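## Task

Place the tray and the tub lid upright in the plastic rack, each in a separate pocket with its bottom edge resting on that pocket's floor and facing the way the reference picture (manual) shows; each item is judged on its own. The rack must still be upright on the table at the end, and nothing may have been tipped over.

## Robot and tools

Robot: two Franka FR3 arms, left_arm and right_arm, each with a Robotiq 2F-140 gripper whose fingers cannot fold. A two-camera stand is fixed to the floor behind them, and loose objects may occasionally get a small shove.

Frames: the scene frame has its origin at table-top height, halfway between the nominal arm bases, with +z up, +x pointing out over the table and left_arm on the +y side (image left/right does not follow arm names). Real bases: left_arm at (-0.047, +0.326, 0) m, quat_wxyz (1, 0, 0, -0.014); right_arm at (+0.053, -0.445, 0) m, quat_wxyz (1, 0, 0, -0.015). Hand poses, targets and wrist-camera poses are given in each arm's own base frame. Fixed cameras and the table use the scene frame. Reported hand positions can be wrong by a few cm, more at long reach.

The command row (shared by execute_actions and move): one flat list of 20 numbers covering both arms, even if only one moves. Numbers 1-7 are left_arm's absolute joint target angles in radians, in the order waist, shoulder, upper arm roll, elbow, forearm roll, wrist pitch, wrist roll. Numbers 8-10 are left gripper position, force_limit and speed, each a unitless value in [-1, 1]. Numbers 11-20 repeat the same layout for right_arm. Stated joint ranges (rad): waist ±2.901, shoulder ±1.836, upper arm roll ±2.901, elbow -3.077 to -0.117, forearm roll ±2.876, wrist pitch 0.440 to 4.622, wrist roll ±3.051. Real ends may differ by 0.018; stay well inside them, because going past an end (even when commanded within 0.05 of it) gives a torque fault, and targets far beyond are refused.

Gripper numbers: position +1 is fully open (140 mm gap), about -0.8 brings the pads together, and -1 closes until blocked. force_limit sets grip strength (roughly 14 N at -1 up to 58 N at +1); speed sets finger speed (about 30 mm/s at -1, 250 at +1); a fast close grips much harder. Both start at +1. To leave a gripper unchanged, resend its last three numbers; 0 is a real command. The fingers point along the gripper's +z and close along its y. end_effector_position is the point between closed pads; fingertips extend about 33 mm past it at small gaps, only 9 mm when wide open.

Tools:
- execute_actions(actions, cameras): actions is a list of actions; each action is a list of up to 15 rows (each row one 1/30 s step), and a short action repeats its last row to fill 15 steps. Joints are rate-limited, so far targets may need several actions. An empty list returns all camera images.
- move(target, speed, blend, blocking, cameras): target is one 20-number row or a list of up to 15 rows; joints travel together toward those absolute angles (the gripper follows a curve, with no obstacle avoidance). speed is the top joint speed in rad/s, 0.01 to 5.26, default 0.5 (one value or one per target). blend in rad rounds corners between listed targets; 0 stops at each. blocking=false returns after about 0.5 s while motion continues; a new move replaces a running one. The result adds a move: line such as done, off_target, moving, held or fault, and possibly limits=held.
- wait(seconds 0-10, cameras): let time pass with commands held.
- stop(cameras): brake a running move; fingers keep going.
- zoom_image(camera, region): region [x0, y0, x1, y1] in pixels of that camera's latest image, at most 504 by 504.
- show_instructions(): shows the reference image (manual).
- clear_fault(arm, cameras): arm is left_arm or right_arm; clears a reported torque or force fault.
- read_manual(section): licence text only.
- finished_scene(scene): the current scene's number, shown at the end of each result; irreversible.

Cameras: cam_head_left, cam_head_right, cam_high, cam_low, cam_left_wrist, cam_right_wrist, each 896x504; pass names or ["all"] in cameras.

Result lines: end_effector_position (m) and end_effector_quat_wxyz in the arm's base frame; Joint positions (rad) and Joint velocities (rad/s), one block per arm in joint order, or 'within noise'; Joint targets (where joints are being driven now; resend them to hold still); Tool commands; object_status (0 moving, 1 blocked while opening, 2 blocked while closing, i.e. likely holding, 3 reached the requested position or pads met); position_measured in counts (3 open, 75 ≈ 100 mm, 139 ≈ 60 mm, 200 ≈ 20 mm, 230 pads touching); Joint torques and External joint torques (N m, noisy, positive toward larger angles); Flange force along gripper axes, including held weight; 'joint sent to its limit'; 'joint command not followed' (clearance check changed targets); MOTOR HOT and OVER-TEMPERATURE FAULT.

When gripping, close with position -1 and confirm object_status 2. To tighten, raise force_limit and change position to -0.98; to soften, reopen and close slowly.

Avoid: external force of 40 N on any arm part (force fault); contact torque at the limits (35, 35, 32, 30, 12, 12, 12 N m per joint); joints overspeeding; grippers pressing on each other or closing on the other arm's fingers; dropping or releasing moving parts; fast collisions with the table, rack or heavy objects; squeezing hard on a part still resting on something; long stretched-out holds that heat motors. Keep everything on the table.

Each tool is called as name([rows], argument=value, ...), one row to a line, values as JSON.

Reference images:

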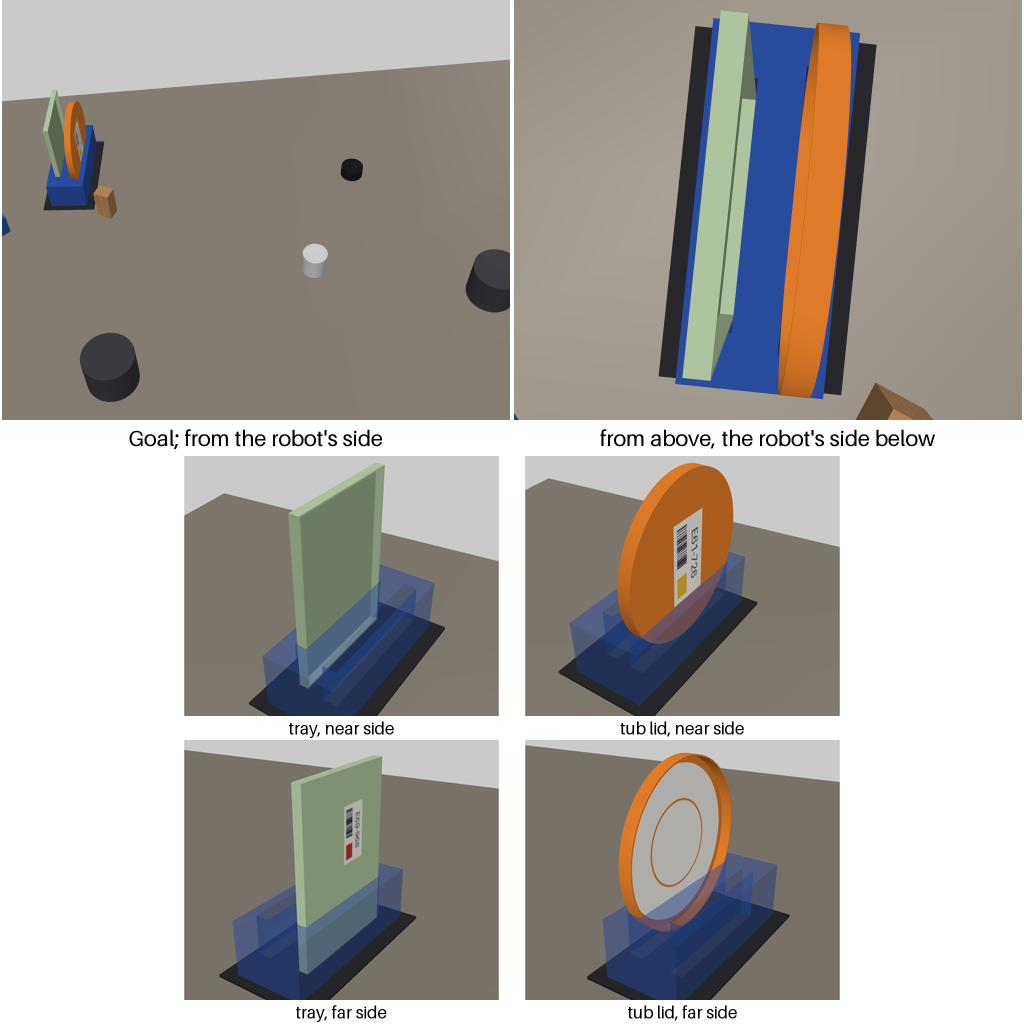

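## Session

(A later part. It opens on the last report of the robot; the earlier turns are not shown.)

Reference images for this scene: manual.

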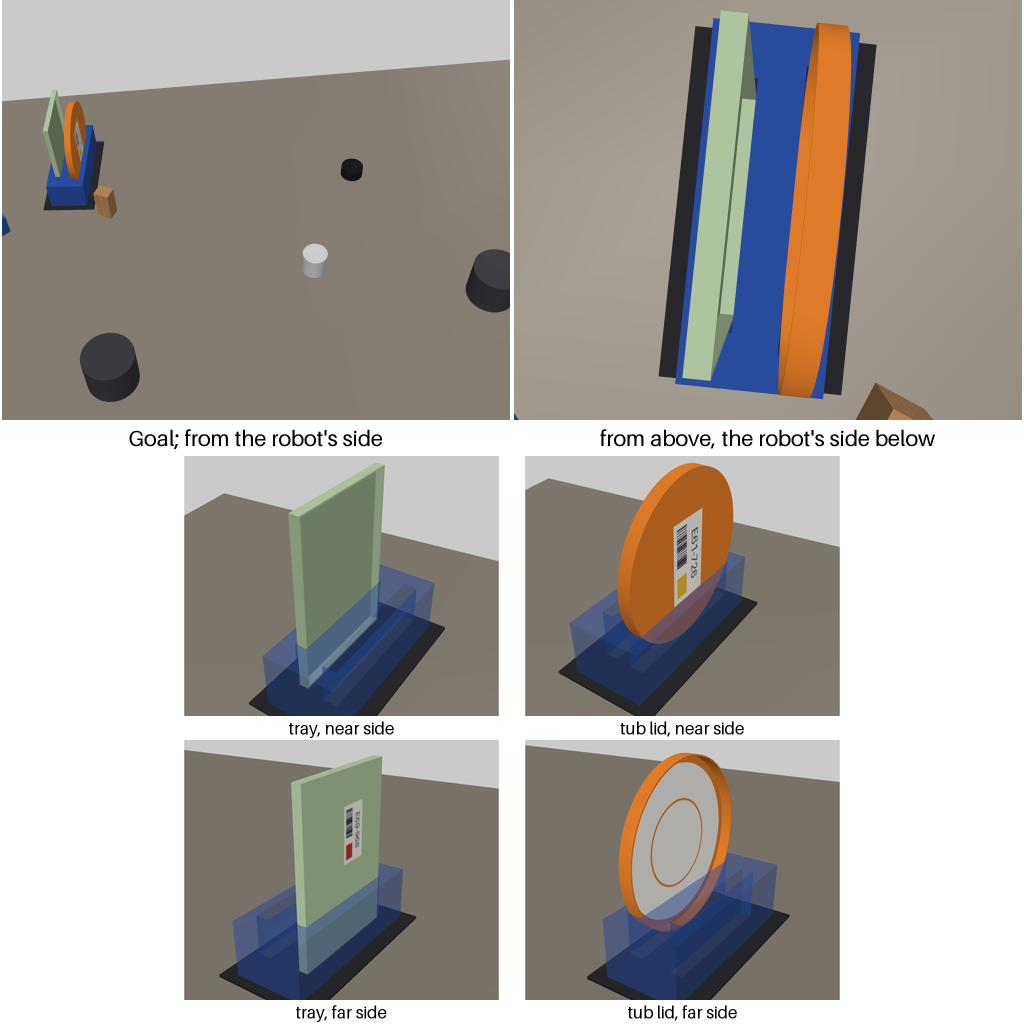

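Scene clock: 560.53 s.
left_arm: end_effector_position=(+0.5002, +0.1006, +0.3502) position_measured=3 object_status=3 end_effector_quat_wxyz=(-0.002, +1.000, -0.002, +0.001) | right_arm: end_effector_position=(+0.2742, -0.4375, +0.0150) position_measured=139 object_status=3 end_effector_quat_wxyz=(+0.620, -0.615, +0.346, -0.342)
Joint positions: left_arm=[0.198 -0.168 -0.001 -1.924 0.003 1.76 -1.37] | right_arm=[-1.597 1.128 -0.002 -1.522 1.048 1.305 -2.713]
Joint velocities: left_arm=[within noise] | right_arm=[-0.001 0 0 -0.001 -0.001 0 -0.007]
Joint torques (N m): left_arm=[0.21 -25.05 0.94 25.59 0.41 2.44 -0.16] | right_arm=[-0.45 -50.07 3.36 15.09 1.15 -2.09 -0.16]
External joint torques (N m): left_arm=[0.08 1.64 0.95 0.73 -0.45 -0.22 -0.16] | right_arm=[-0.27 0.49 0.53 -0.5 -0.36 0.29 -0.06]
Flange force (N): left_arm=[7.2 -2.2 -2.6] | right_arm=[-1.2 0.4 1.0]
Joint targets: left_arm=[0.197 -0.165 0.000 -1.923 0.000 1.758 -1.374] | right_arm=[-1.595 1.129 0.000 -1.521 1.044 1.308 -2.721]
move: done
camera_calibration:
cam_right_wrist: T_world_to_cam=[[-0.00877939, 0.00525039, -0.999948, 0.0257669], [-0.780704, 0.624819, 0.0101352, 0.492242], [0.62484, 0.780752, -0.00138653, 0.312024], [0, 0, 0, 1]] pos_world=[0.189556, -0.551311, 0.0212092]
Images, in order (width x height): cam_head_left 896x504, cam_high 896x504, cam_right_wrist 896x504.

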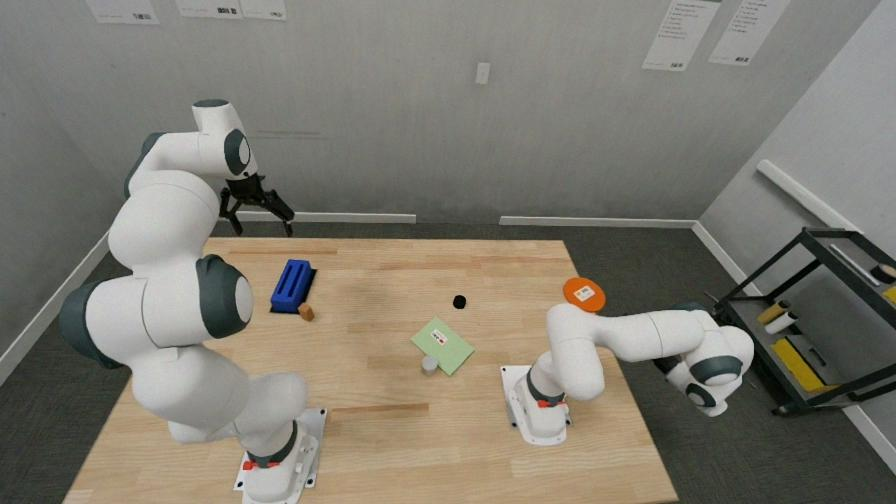

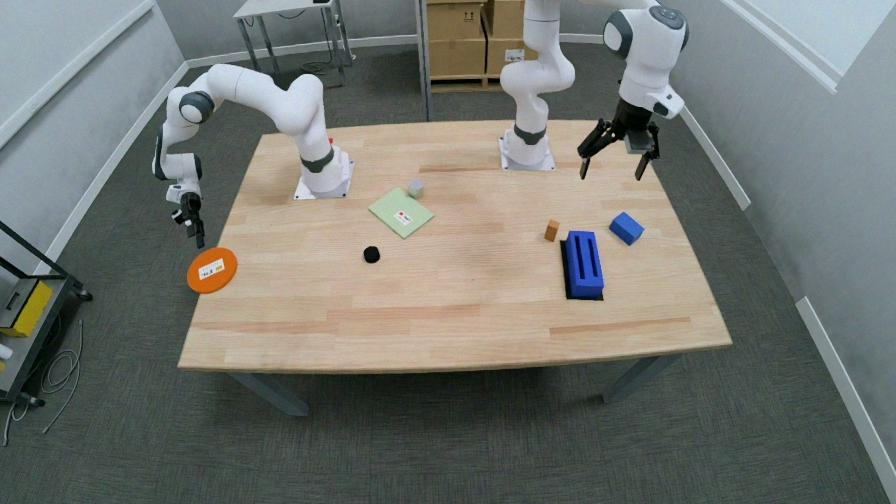

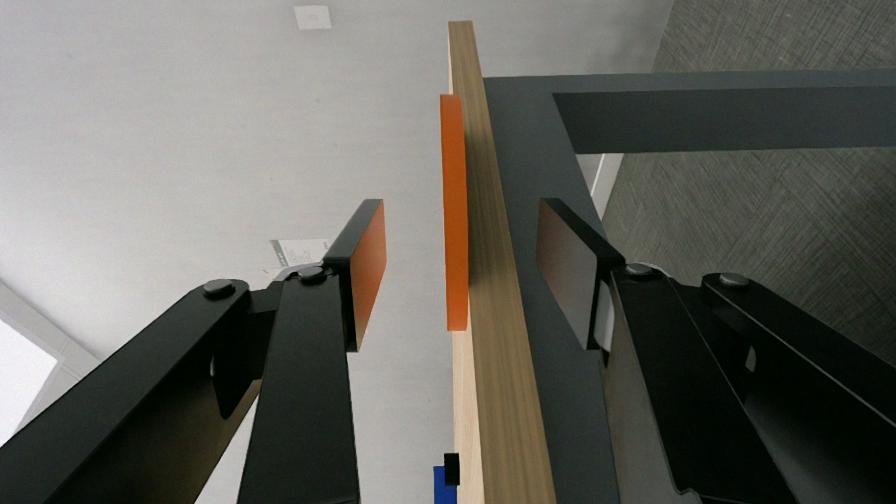

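move(target=[0.197,-0.1654,0,-1.923,0,1.7576,-1.374,1,1,1,-1.4134,1.0298,0,-1.7415,1.1942,1.4290,-2.7981,-0.08,-0.05,0], speed=0.12, cameras=["cam_right_wrist","cam_high"])

Scene clock: 599.23 s.
left_arm: end_effector_position=(+0.5002, +0.1006, +0.3502) position_measured=3 object_status=3 end_effector_quat_wxyz=(-0.002, +1.000, -0.002, +0.001) | right_arm: end_effector_position=(+0.3676, -0.3777, +0.0137) position_measured=139 object_status=3 end_effector_quat_wxyz=(+0.621, -0.617, +0.344, -0.339)
Joint positions: left_arm=[0.198 -0.168 -0.001 -1.924 0.003 1.76 -1.37] | right_arm=[-1.414 1.032 0 -1.74 1.19 1.426 -2.791]
Joint velocities: left_arm=[within noise] | right_arm=[0 0 0 0.001 0.001 0.003 -0.006]
Joint torques (N m): left_arm=[0.12 -25.07 0.92 25.62 0.39 2.45 -0.16] | right_arm=[-0.78 -48.11 2.89 12.58 1.51 -2.22 -0.23]
External joint torques (N m): left_arm=[0.11 1.65 1.05 0.72 -0.47 -0.22 -0.16] | right_arm=[-1.02 -0.21 0.01 -1.26 0.43 0.26 -0.13]
Flange force (N): left_arm=[7.2 -2.3 -2.6] | right_arm=[-4.9 -3.0 2.0]
Joint targets: left_arm=[0.197 -0.165 0.000 -1.923 0.000 1.758 -1.374] | right_arm=[-1.413 1.030 0.000 -1.742 1.194 1.429 -2.798]
move: done
camera_calibration:
cam_right_wrist: T_world_to_cam=[[-0.0111422, 0.00543639, -0.999923, 0.0258446], [-0.786026, 0.618074, 0.0121191, 0.527174], [0.618093, 0.786101, -0.00261356, 0.211459], [0, 0, 0, 1]] pos_world=[0.283959, -0.492201, 0.0200064]
Images, in order (width x height): cam_high 896x504, cam_right_wrist 896x504.

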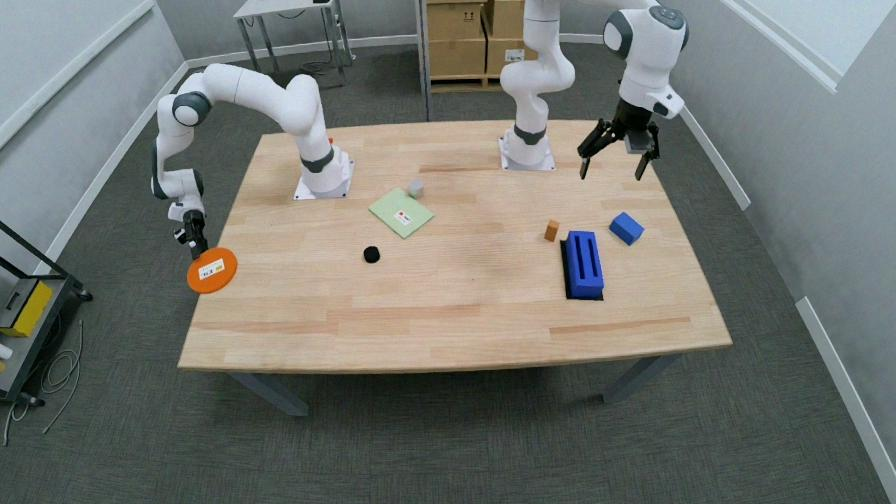

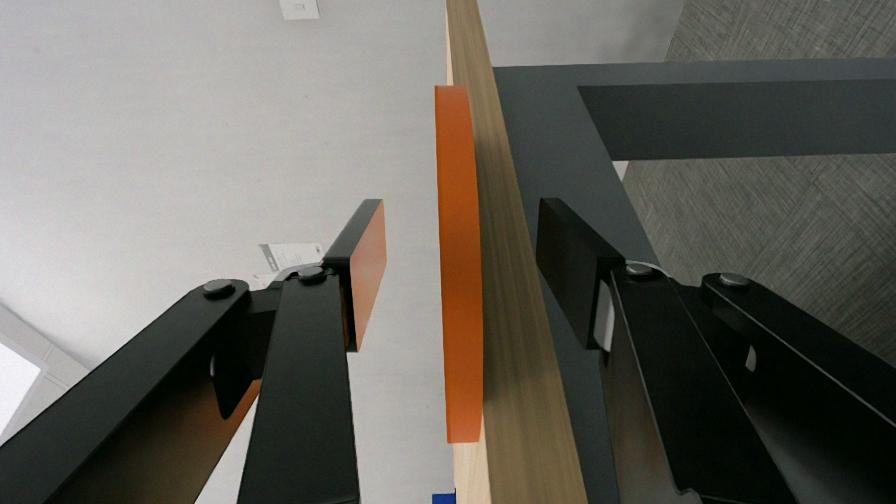

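execute_actions([
  [[0.197,-0.1654,0,-1.923,0,1.7576,-1.374,1,1,1,-1.4134,1.0298,0,-1.7415,1.1942,1.4290,-2.7981,-1,-0.05,-1]],
  [[0.197,-0.1654,0,-1.923,0,1.7576,-1.374,1,1,1,-1.4134,1.0298,0,-1.7415,1.1942,1.4290,-2.7981,-1,-0.05,-1]],
  [[0.197,-0.1654,0,-1.923,0,1.7576,-1.374,1,1,1,-1.4134,1.0298,0,-1.7415,1.1942,1.4290,-2.7981,-1,-0.05,-1]],
  [[0.197,-0.1654,0,-1.923,0,1.7576,-1.374,1,1,1,-1.4134,1.0298,0,-1.7415,1.1942,1.4290,-2.7981,-1,-0.05,-1]],
  [[0.197,-0.1654,0,-1.923,0,1.7576,-1.374,1,1,1,-1.4134,1.0298,0,-1.7415,1.1942,1.4290,-2.7981,-1,-0.05,-1]],
], cameras=["cam_right_wrist","cam_high"])

Scene clock: 630.20 s.
left_arm: end_effector_position=(+0.5002, +0.1006, +0.3502) position_measured=3 object_status=3 end_effector_quat_wxyz=(-0.002, +1.000, -0.002, +0.001) | right_arm: end_effector_position=(+0.3678, -0.3780, +0.0150) position_measured=210 object_status=2 end_effector_quat_wxyz=(+0.621, -0.617, +0.342, -0.341)
Joint positions: left_arm=[0.198 -0.168 -0.001 -1.924 0.003 1.76 -1.37] | right_arm=[-1.414 1.03 0 -1.74 1.191 1.424 -2.794]
Joint torques (N m): left_arm=[0.16 -25.05 0.93 25.6 0.39 2.45 -0.13] | right_arm=[-0.6 -47.17 2.47 12.61 1.39 -1.53 -0.11]
External joint torques (N m): left_arm=[-0.06 1.58 0.83 0.81 -0.47 -0.19 -0.13] | right_arm=[-0.74 0.84 -0.37 -1.29 0.29 0.97 -0.01]
External joint torques at the end of the 1st action: left_arm=[-0.06 1.73 0.89 0.74 -0.48 -0.23 -0.17] | right_arm=[-1.07 -0.17 -0.03 -1.39 0.4 0.32 -0.14]
External joint torques at the end of the 2nd action: left_arm=[-0.02 2.02 0.87 0.48 -0.49 -0.24 -0.15] | right_arm=[-0.89 -0.11 0.08 -1.45 0.4 0.32 -0.13]
External joint torques at the end of the 3rd action: left_arm=[-0.02 1.9 0.91 0.56 -0.46 -0.24 -0.11] | right_arm=[-0.83 0.58 -0.01 -1.26 0.29 1.16 -0.07]
External joint torques at the end of the 4th action: left_arm=[0.07 1.57 1 0.74 -0.47 -0.22 -0.13] | right_arm=[-0.8 0.79 -0.53 -1.3 0.25 0.97 -0.08]
Flange force (N): left_arm=[7.3 -2.0 -2.7] | right_arm=[-3.6 -0.2 2.1]
Flange force at the end of the 1st action (N): left_arm=[7.6 -2.1 -2.7] | right_arm=[-5.4 -3.2 2.1]
Flange force at the end of the 2nd action (N): left_arm=[7.6 -2.1 -2.0] | right_arm=[-5.4 -3.1 2.4]
Flange force at the end of the 3rd action (N): left_arm=[7.5 -2.2 -2.2] | right_arm=[-3.8 -0.7 2.7]
Flange force at the end of the 4th action (N): left_arm=[7.0 -2.3 -2.6] | right_arm=[-3.9 -0.3 1.9]
Joint targets: left_arm=[0.197 -0.165 0.000 -1.923 0.000 1.758 -1.374] | right_arm=[-1.413 1.030 0.000 -1.742 1.194 1.429 -2.798]
camera_calibration:
cam_right_wrist: T_world_to_cam=[[-0.00737022, 0.00230036, -0.99997, 0.0246397], [-0.786176, 0.617961, 0.00721603, 0.527673], [0.617959, 0.786205, -0.00274603, 0.211605], [0, 0, 0, 1]] pos_world=[0.284262, -0.492503, 0.0214124]
Images, in order (width x height): cam_high 896x504, cam_right_wrist 896x504.

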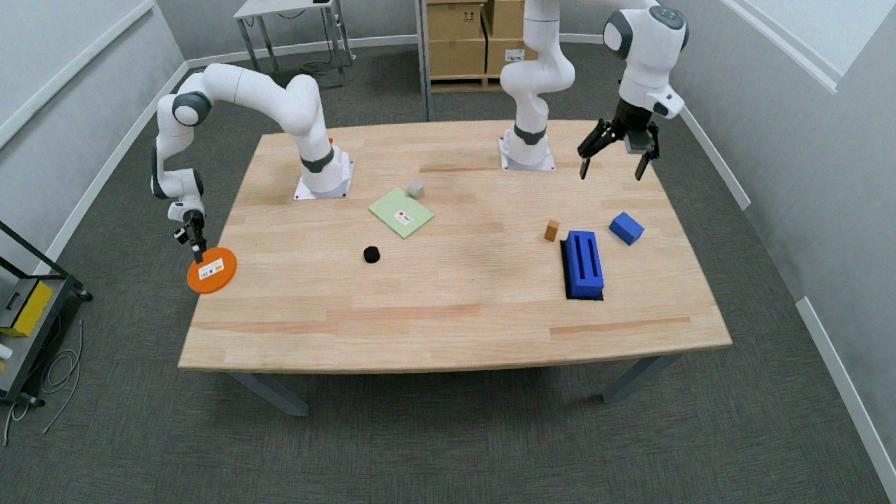

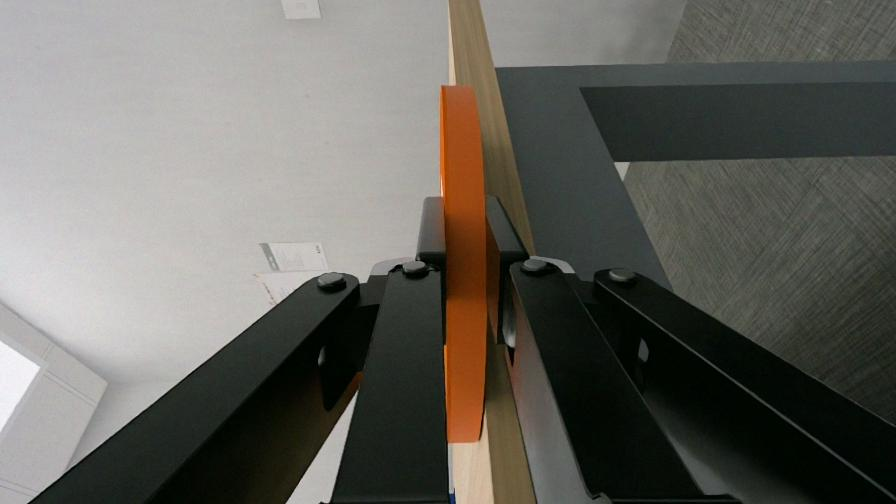

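move(target=[0.197,-0.1654,0,-1.923,0,1.7576,-1.374,1,1,1,-1.415,0.9589,0,-1.7963,1.1963,1.4231,-2.7832,-1,-0.05,-1], speed=0.08, cameras=["cam_right_wrist","cam_high"])

Scene clock: 696.23 s.
left_arm: end_effector_position=(+0.5002, +0.1006, +0.3502) position_measured=3 object_status=3 end_effector_quat_wxyz=(-0.002, +1.000, -0.002, +0.001) | right_arm: end_effector_position=(+0.3679, -0.3775, +0.0382) position_measured=211 object_status=2 end_effector_quat_wxyz=(+0.617, -0.621, +0.341, -0.343)
Joint positions: left_arm=[0.198 -0.168 -0.001 -1.924 0.003 1.76 -1.37] | right_arm=[-1.414 0.961 0 -1.795 1.192 1.425 -2.79]
Joint velocities: left_arm=[within noise] | right_arm=[0 0 0.001 -0.004 0 -0.001 0.003]
Joint torques (N m): left_arm=[0.15 -25.06 0.9 25.6 0.37 2.44 -0.15] | right_arm=[-0.86 -47.61 2.8 12.97 1.57 -2.57 0.2]
External joint torques (N m): left_arm=[0.13 2.01 1.03 0.54 -0.48 -0.24 -0.15] | right_arm=[-0.97 -0.06 0.1 -1.32 0.41 -0.11 0.3]
Flange force (N): left_arm=[7.7 -2.4 -2.2] | right_arm=[-3.8 -2.9 1.3]
Joint targets: left_arm=[0.197 -0.165 0.000 -1.923 0.000 1.758 -1.374] | right_arm=[-1.415 0.959 0.000 -1.796 1.196 1.423 -2.783]
move: done
camera_calibration:
cam_right_wrist: T_world_to_cam=[[-0.00707924, -0.0101305, -0.999924, 0.0430441], [-0.785103, 0.619364, -0.000716591, 0.527661], [0.619324, 0.785038, -0.0123381, 0.210733], [0, 0, 0, 1]] pos_world=[0.284061, -0.491812, 0.046019]
Images, in order (width x height): cam_high 896x504, cam_right_wrist 896x504.

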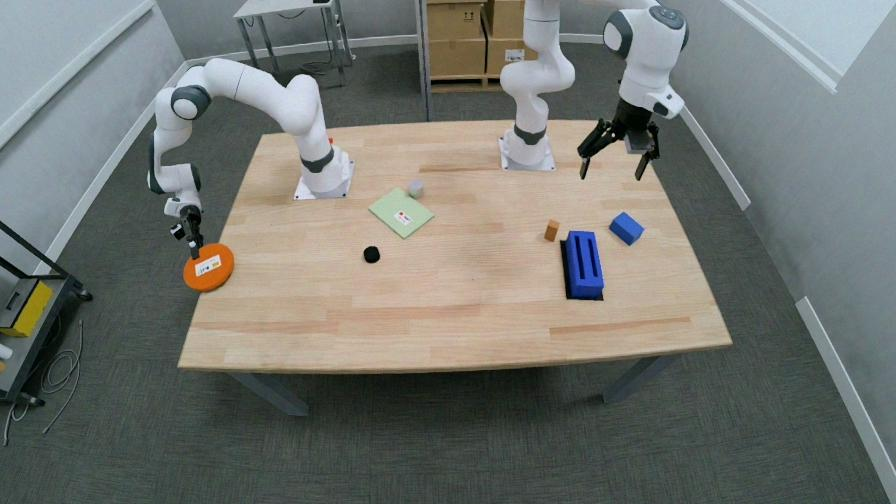

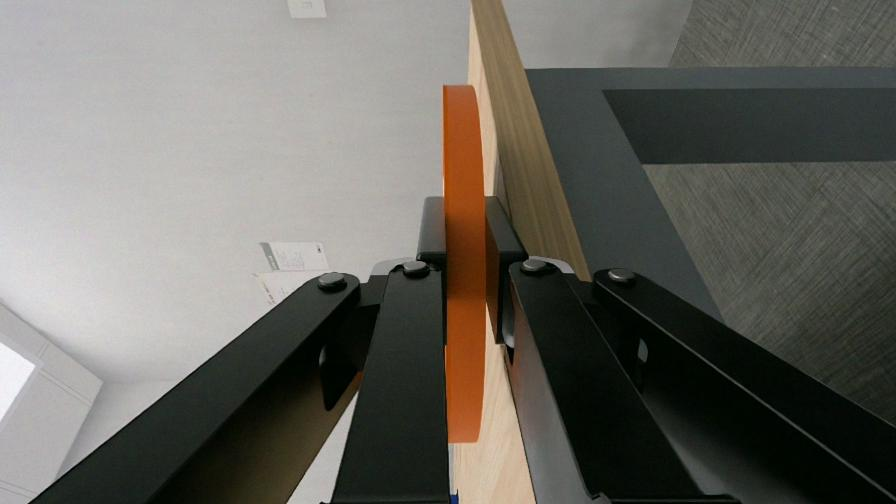

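move([
  [0.197,-0.1654,0,-1.923,0,1.7576,-1.374,1,1,1,-1.3,0.45,0,-2.0,1.2,1.42,-2.0,-1,-0.05,-1],
  [0.197,-0.1654,0,-1.923,0,1.7576,-1.374,1,1,1,-0.1122,0.2081,0,-2.4322,1.2393,1.3942,2.0427,-1,-0.05,-1],
], speed=[0.3,0.9], blend=[0.05,0], cameras=["all"])

Scene clock: 741.07 s.
left_arm: end_effector_position=(+0.5002, +0.1006, +0.3502) position_measured=3 object_status=3 end_effector_quat_wxyz=(-0.002, +1.000, -0.002, +0.001) | right_arm: end_effector_position=(+0.3563, +0.2720, +0.2476) position_measured=211 object_status=2 end_effector_quat_wxyz=(+0.559, -0.429, -0.564, -0.431)
Joint positions: left_arm=[0.198 -0.168 -0.001 -1.924 0.003 1.76 -1.37] | right_arm=[-0.114 0.21 0 -2.431 1.235 1.397 2.035]
Joint velocities: left_arm=[within noise] | right_arm=[0.001 0 0 -0.001 0 0 0.007]
Joint torques (N m): left_arm=[0.12 -25.09 0.89 25.58 0.4 2.44 -0.16] | right_arm=[-0.31 -32.29 1.24 15.25 1.94 -2.68 0.39]
External joint torques (N m): left_arm=[0.05 1.72 0.96 0.65 -0.46 -0.24 -0.16] | right_arm=[-0.4 -0.83 0.49 -1.15 0.46 -0.34 0.36]
Flange force (N): left_arm=[7.2 -2.2 -2.4] | right_arm=[3.9 -4.1 2.5]
Joint targets: left_arm=[0.197 -0.165 0.000 -1.923 0.000 1.758 -1.374] | right_arm=[-0.112 0.208 0.000 -2.432 1.239 1.394 2.043]
move: done
camera_calibration:
cam_left_wrist: T_world_to_cam=[[0.00868388, -0.999958, -0.00283924, 0.104994], [-0.949477, -0.00913621, 0.313704, 0.374662], [-0.313717, -0.0000283772, -0.949517, 0.630994], [0, 0, 0, 1]] pos_world=[0.552775, 0.10843, 0.481904]
cam_right_wrist: T_world_to_cam=[[0.967624, 0.252359, 0.00432064, -0.408453], [0.0895037, -0.327079, -0.940749, 0.295016], [-0.235993, 0.910678, -0.339076, 0.0620719], [0, 0, 0, 1]] pos_world=[0.383473, 0.143043, 0.300348]

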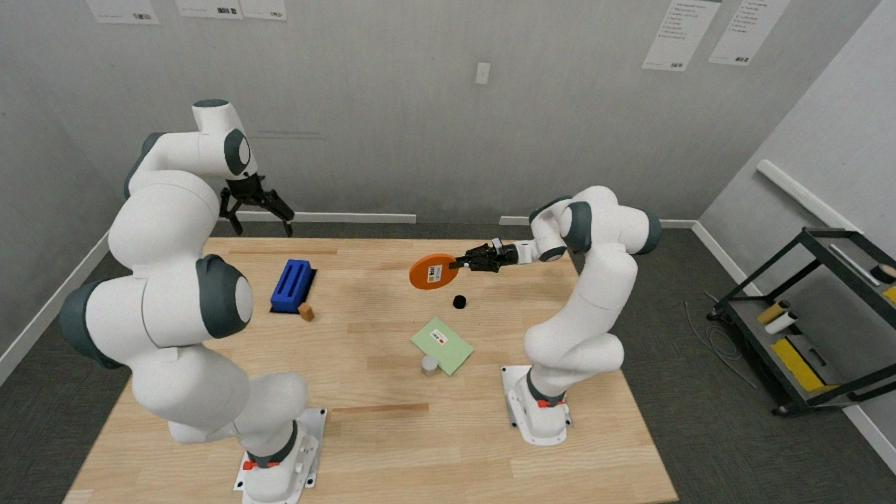

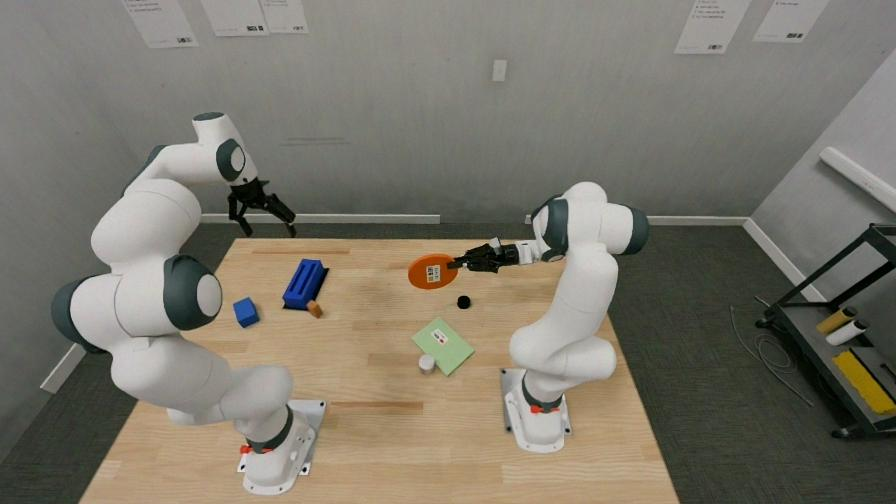

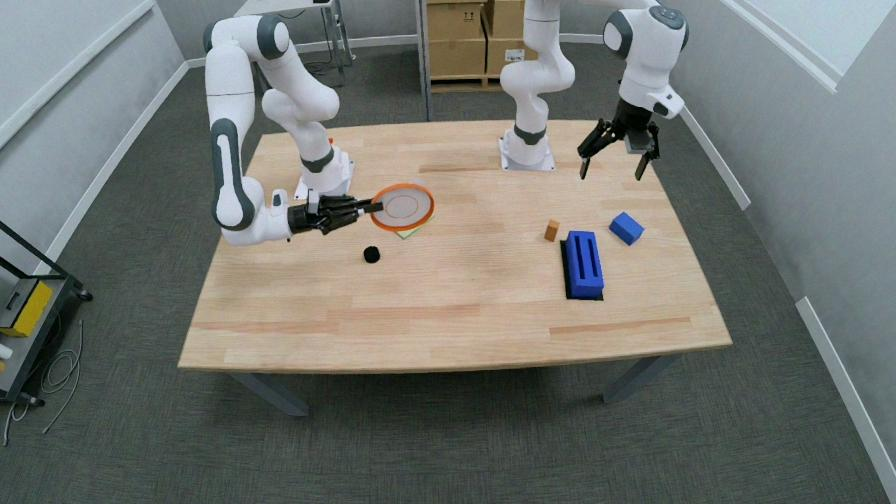

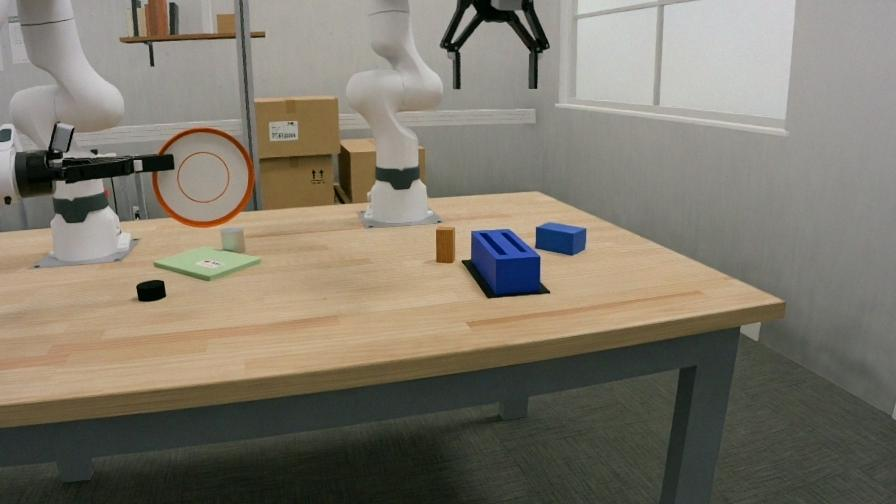

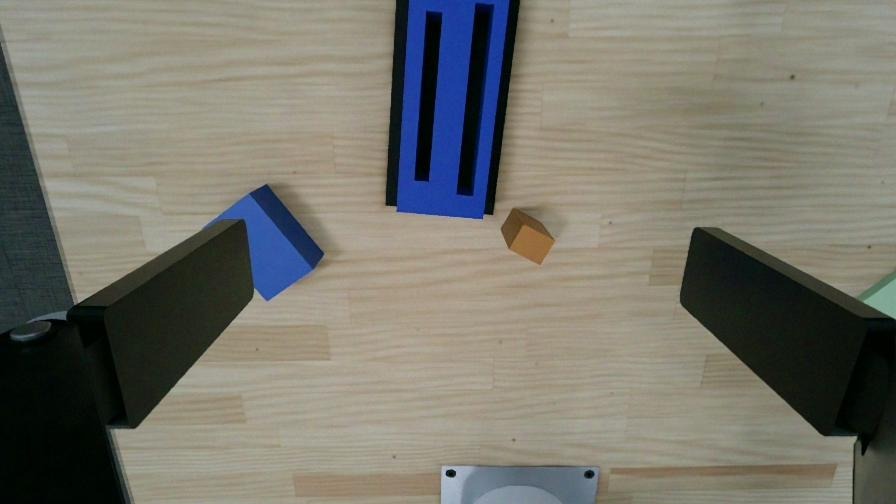

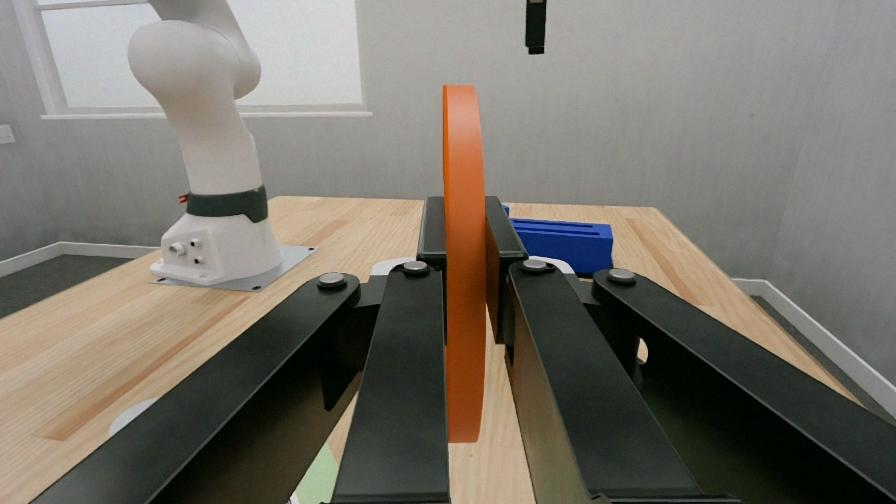

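zoom_image(camera="cam_head_left", region=[390, 230, 530, 310])

Scaled by 3.600 from the camera's 896x504 image, which has a finer 1280x720 frame.

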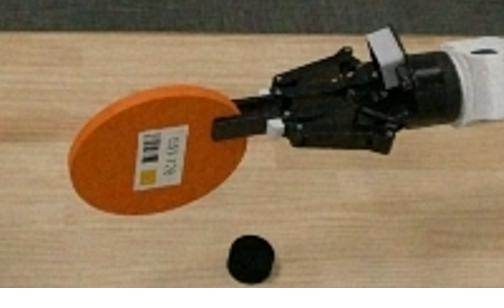

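move([
  [-0.3,0.0,0,-1.65,0,1.65,2.1885,-0.08,-0.05,0,-0.1122,0.2081,0,-2.4322,1.2393,1.3942,2.0427,-1,-0.05,-1],
  [-0.7249,0.2641,0,-1.3483,0,1.6124,2.1885,-0.08,-0.05,0,-0.1122,0.2081,0,-2.4322,1.2393,1.3942,2.0427,-1,-0.05,-1],
], speed=[0.9,0.4], blend=[0.03,0], cameras=["cam_left_wrist","cam_right_wrist","cam_high","cam_low"])

Scene clock: 776.23 s.
left_arm: end_effector_position=(+0.4769, -0.4233, +0.3649) position_measured=139 object_status=3 end_effector_quat_wxyz=(+0.001, +0.621, +0.784, +0.001) | right_arm: end_effector_position=(+0.3563, +0.2720, +0.2476) position_measured=211 object_status=2 end_effector_quat_wxyz=(+0.559, -0.430, -0.563, -0.430)
Joint positions: left_arm=[-0.726 0.263 -0.001 -1.35 0.002 1.615 2.184] | right_arm=[-0.114 0.21 0 -2.431 1.235 1.397 2.037]
Joint velocities: left_arm=[0 0 0 0.001 0.001 -0.003 0.003] | right_arm=[within noise]
Joint torques (N m): left_arm=[0.69 -39.19 1.12 24.95 0.69 2.15 0.17] | right_arm=[-0.35 -32.19 1.19 15.26 1.92 -2.67 0.34]
External joint torques (N m): left_arm=[0.65 1.79 0.84 0.69 -0.2 -0.31 0.17] | right_arm=[-0.43 -0.81 0.45 -1.15 0.43 -0.34 0.31]
Flange force (N): left_arm=[-8.4 7.8 -4.5] | right_arm=[3.7 -4.2 2.4]
Joint targets: left_arm=[-0.725 0.264 0.000 -1.348 0.000 1.612 2.188] | right_arm=[-0.112 0.208 0.000 -2.432 1.239 1.394 2.043]
move: done
camera_calibration:
cam_left_wrist: T_world_to_cam=[[0.970356, 0.241658, 0.00333296, -0.353982], [0.228126, -0.920398, 0.31753, -0.605498], [0.0798013, -0.307357, -0.948242, 0.319501], [0, 0, 0, 1]] pos_world=[0.456122, -0.373556, 0.496409]
cam_right_wrist: T_world_to_cam=[[0.967641, 0.252315, 0.00267963, -0.408059], [0.0879975, -0.327484, -0.94075, 0.295642], [-0.236488, 0.910545, -0.33909, 0.0623082], [0, 0, 0, 1]] pos_world=[0.383574, 0.143043, 0.300347]
Images, in order (width x height): cam_high 896x504, cam_low 896x504, cam_left_wrist 896x504, cam_right_wrist 896x504.

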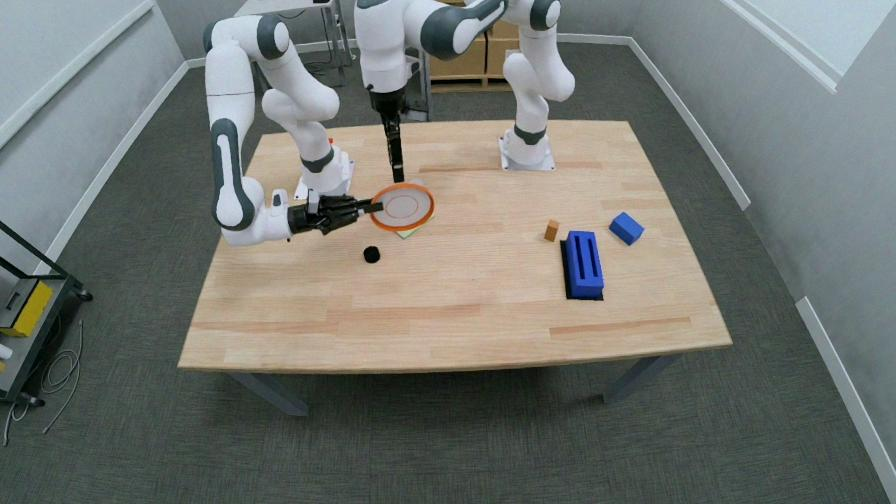

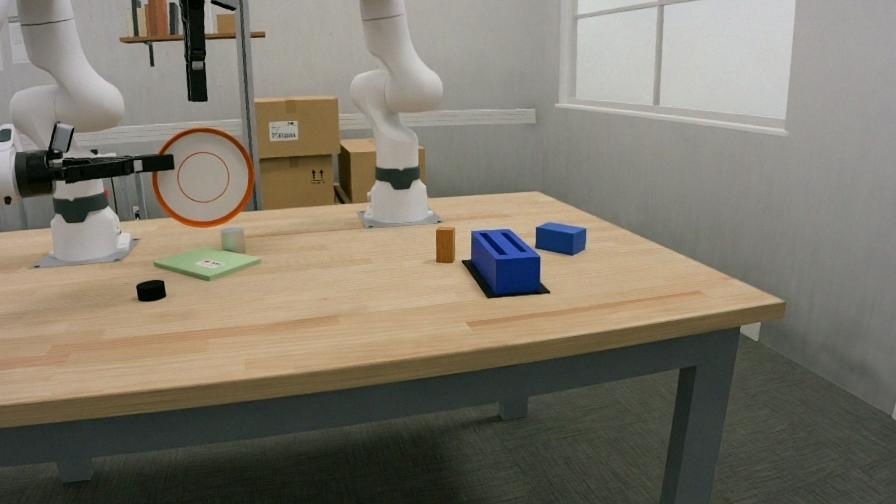

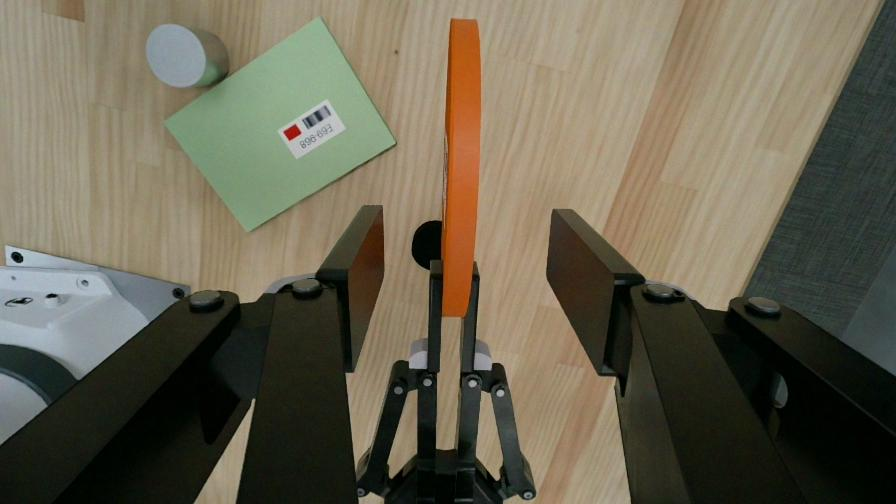

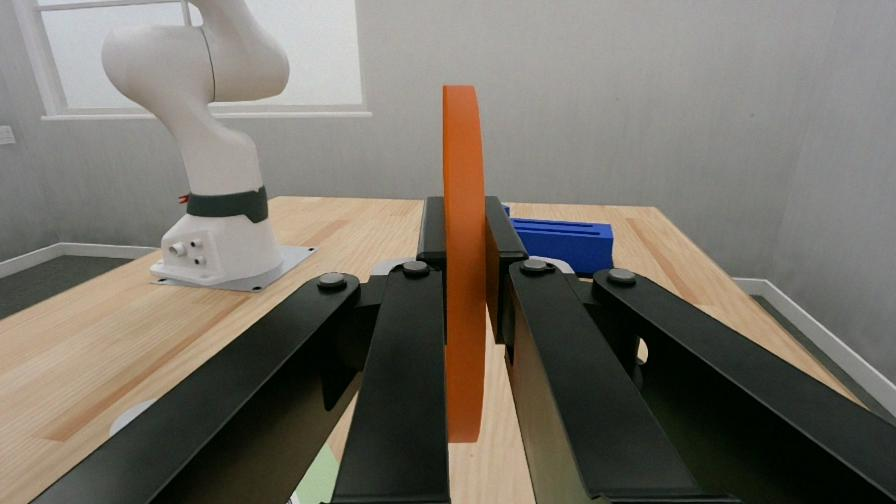

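move(target=[-0.7220,0.2340,0,-1.5566,0,1.7906,2.198,-0.08,-0.05,0,-0.1122,0.2081,0,-2.4322,1.2393,1.3942,2.0427,-1,-0.05,-1], speed=0.12, cameras=["cam_left_wrist","cam_right_wrist"])

Scene clock: 810.90 s.
left_arm: end_effector_position=(+0.4751, -0.4195, +0.2988) position_measured=139 object_status=3 end_effector_quat_wxyz=(-0.002, +0.624, +0.781, +0.001) | right_arm: end_effector_position=(+0.3563, +0.2720, +0.2476) position_measured=211 object_status=2 end_effector_quat_wxyz=(+0.559, -0.430, -0.563, -0.430)
Joint positions: left_arm=[-0.723 0.236 -0.001 -1.555 0.002 1.788 2.194] | right_arm=[-0.114 0.21 0 -2.431 1.235 1.397 2.037]
Joint velocities: left_arm=[0 0 0 -0.001 0 0.004 0.002] | right_arm=[within noise]
Joint torques (N m): left_arm=[0.84 -39.59 1.12 24.5 0.69 2.77 0.18] | right_arm=[-0.36 -32.23 1.19 15.28 1.95 -2.69 0.38]
External joint torques (N m): left_arm=[0.64 1.02 0.74 -0.24 -0.19 0.34 0.18] | right_arm=[-0.54 -0.81 0.35 -1.13 0.48 -0.35 0.35]
Flange force (N): left_arm=[-0.7 2.3 1.5] | right_arm=[3.8 -4.2 2.2]
Joint targets: left_arm=[-0.722 0.234 0.000 -1.557 0.000 1.791 2.198] | right_arm=[-0.112 0.208 0.000 -2.432 1.239 1.394 2.043]
move: done
camera_calibration:
cam_left_wrist: T_world_to_cam=[[0.972324, 0.233636, -0.000037625, -0.356193], [0.221919, -0.923508, 0.312865, -0.577666], [0.0730619, -0.304215, -0.949798, 0.262991], [0, 0, 0, 1]] pos_world=[0.455316, -0.370254, 0.430507]
cam_right_wrist: T_world_to_cam=[[0.967641, 0.252315, 0.00267963, -0.408059], [0.0879975, -0.327484, -0.94075, 0.295642], [-0.236488, 0.910545, -0.33909, 0.0623082], [0, 0, 0, 1]] pos_world=[0.383574, 0.143043, 0.300347]
Images, in order (width x height): cam_left_wrist 896x504, cam_right_wrist 896x504.

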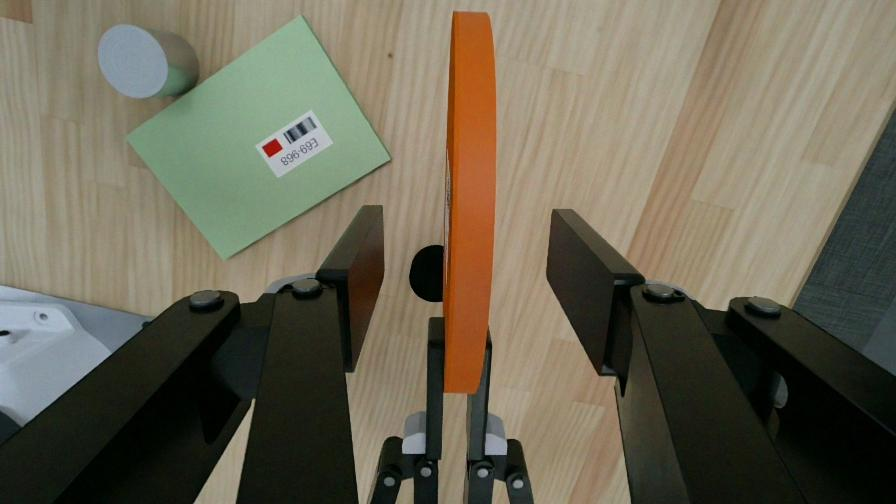

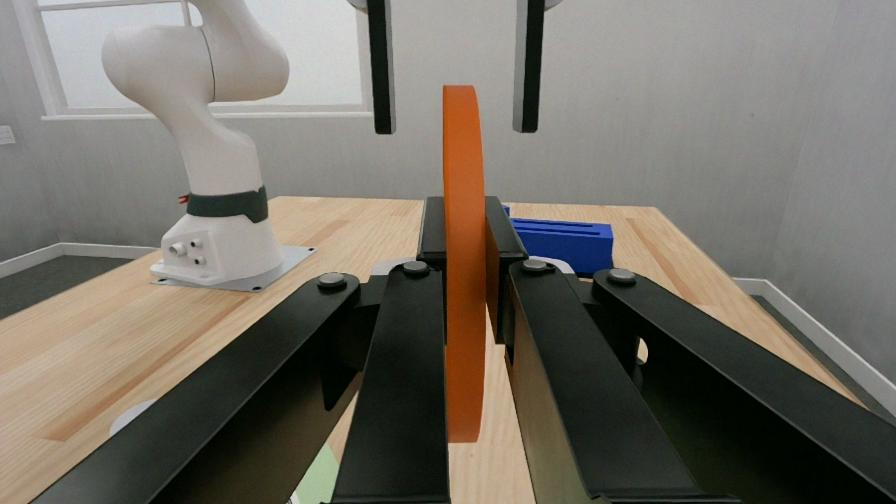

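move(target=[-0.7195,0.2371,0,-1.5522,0,1.7893,2.2,-0.08,-0.05,0,-0.1122,0.2081,0,-2.4322,1.2393,1.3942,2.0427,-1,-0.05,-1], speed=0.05, cameras=[])

execute_actions([
  [[-0.7195,0.2371,0,-1.5522,0,1.7893,2.2,-1,-0.05,-1,-0.1122,0.2081,0,-2.4322,1.2393,1.3942,2.0427,-1,-0.05,-1]],
  [[-0.7195,0.2371,0,-1.5522,0,1.7893,2.2,-1,-0.05,-1,-0.1122,0.2081,0,-2.4322,1.2393,1.3942,2.0427,-1,-0.05,-1]],
  [[-0.7195,0.2371,0,-1.5522,0,1.7893,2.2,-1,-0.05,-1,-0.1122,0.2081,0,-2.4322,1.2393,1.3942,2.0427,-1,-0.05,-1]],
  [[-0.7195,0.2371,0,-1.5522,0,1.7893,2.2,-1,-0.05,-1,-0.1122,0.2081,0,-2.4322,1.2393,1.3942,2.0427,-1,-0.05,-1]],
  [[-0.7195,0.2371,0,-1.5522,0,1.7893,2.2,-1,-0.05,-1,-0.1122,0.2081,0,-2.4322,1.2393,1.3942,2.0427,-1,-0.05,-1]],
], cameras=["cam_left_wrist","cam_right_wrist"])

Scene clock: 827.97 s.
left_arm: end_effector_position=(+0.4766, -0.4187, +0.2994) position_measured=139 object_status=3 end_effector_quat_wxyz=(-0.001, +0.624, +0.782, +0.001) | right_arm: end_effector_position=(+0.3563, +0.2720, +0.2476) position_measured=211 object_status=2 end_effector_quat_wxyz=(+0.559, -0.430, -0.563, -0.430)
Joint positions: left_arm=[-0.721 0.236 -0.001 -1.554 0.002 1.788 2.196] | right_arm=[-0.114 0.21 0 -2.431 1.235 1.397 2.037]
Joint torques (N m): left_arm=[0.77 -39 1.11 25.5 0.69 2.58 0.2] | right_arm=[-0.36 -32.22 1.14 15.23 1.95 -2.66 0.31]
External joint torques (N m): left_arm=[0.57 1.67 0.72 0.72 -0.19 0.13 0.19] | right_arm=[-0.53 -0.82 0.32 -1.13 0.47 -0.32 0.28]
Flange force (N): left_arm=[-6.5 6.4 -1.4] | right_arm=[3.7 -4.3 2.2]
Joint targets: left_arm=[-0.720 0.237 0.000 -1.552 0.000 1.789 2.200] | right_arm=[-0.112 0.208 0.000 -2.432 1.239 1.394 2.043]
move: done
No camera images: "cameras" was empty.

Scene clock: 830.67 s.
left_arm: end_effector_position=(+0.4763, -0.4188, +0.2994) position_measured=211 object_status=2 end_effector_quat_wxyz=(-0.001, +0.626, +0.780, +0.000) | right_arm: end_effector_position=(+0.3569, +0.2720, +0.2477) position_measured=211 object_status=2 end_effector_quat_wxyz=(+0.559, -0.430, -0.563, -0.431)
Joint positions: left_arm=[-0.721 0.236 -0.001 -1.554 0.001 1.788 2.201] | right_arm=[-0.114 0.21 0 -2.431 1.237 1.398 2.037]
Joint torques (N m): left_arm=[1.28 -38.32 1.53 25.36 0.88 2.84 -0.02] | right_arm=[-0.19 -32.23 1.75 15.05 1.51 -3.01 0.34]
External joint torques (N m): left_arm=[1.32 2.36 1.34 0.56 0.02 0.4 -0.02] | right_arm=[-0.26 -0.74 1.02 -1.38 0.03 -0.67 0.31]
External joint torques at the end of the 1st action: left_arm=[0.63 1.74 0.7 0.6 -0.18 0.13 0.2] | right_arm=[-0.4 -0.83 0.41 -1.14 0.47 -0.35 0.38]
External joint torques at the end of the 2nd action: left_arm=[0.65 1.69 0.78 0.61 -0.2 0.15 0.18] | right_arm=[-0.41 -0.83 0.45 -1.07 0.43 -0.34 0.32]
External joint torques at the end of the 3rd action: left_arm=[1.42 1.76 1.39 0.79 0.17 0.59 0.04] | right_arm=[0.24 -0.91 1.13 -1.52 -0.24 -0.69 0.27]
External joint torques at the end of the 4th action: left_arm=[1.07 2.29 1.24 0.65 0.01 0.43 -0.02] | right_arm=[-0.38 -0.62 0.93 -1.48 0.01 -0.69 0.32]
Flange force (N): left_arm=[-7.1 7.8 -0.4] | right_arm=[3.8 -4.8 2.2]
Flange force at the end of the 1st action (N): left_arm=[-6.2 6.3 -1.1] | right_arm=[4.0 -4.1 2.4]
Flange force at the end of the 2nd action (N): left_arm=[-6.0 6.2 -1.1] | right_arm=[3.8 -4.0 2.3]
Flange force at the end of the 3rd action (N): left_arm=[-6.0 7.3 -0.5] | right_arm=[4.2 -5.6 2.7]
Flange force at the end of the 4th action (N): left_arm=[-7.4 7.6 -0.5] | right_arm=[3.6 -5.0 2.0]
Joint targets: left_arm=[-0.720 0.237 0.000 -1.552 0.000 1.789 2.200] | right_arm=[-0.112 0.208 0.000 -2.432 1.239 1.394 2.043]
camera_calibration:
cam_left_wrist: T_world_to_cam=[[0.973297, 0.229548, 0.0000724094, -0.359693], [0.217895, -0.923987, 0.314278, -0.576141], [0.0722088, -0.30587, -0.949331, 0.263251], [0, 0, 0, 1]] pos_world=[0.456618, -0.369259, 0.431007]
cam_right_wrist: T_world_to_cam=[[0.968093, 0.250575, 0.00265745, -0.408269], [0.0873367, -0.327446, -0.940825, 0.29598], [-0.234877, 0.911039, -0.338882, 0.061663], [0, 0, 0, 1]] pos_world=[0.383876, 0.143042, 0.300447]
Images, in order (width x height): cam_left_wrist 896x504, cam_right_wrist 896x504.

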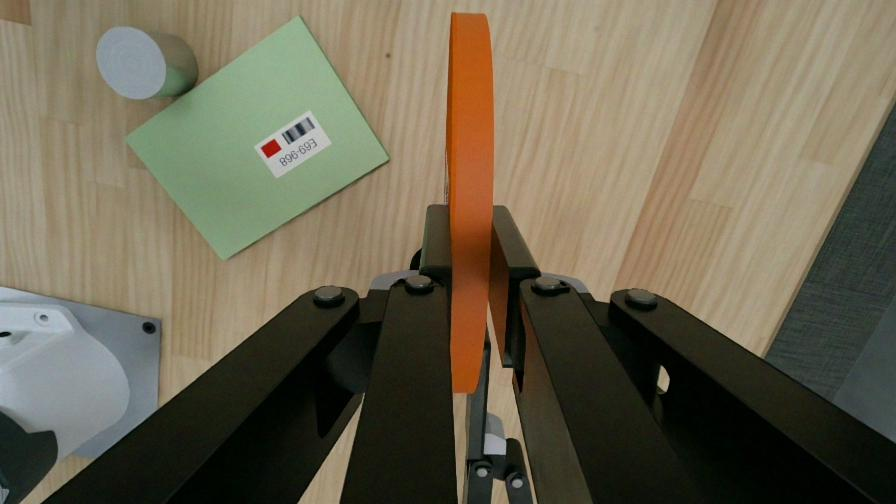

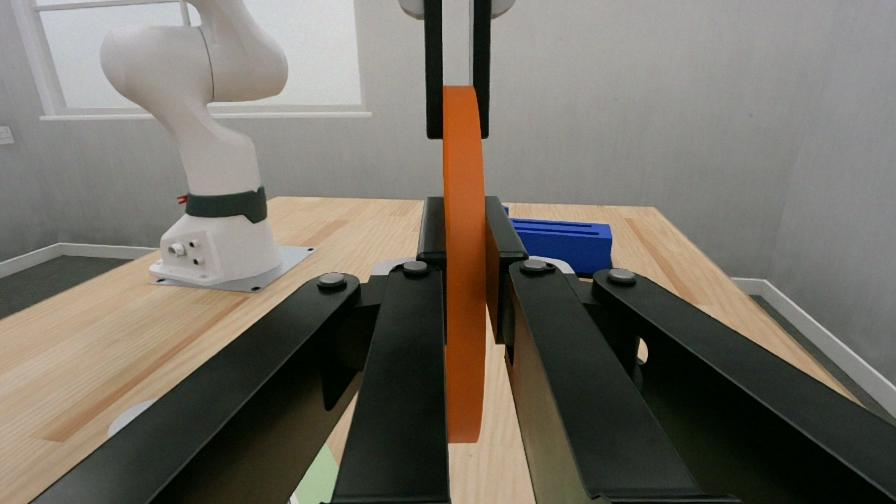

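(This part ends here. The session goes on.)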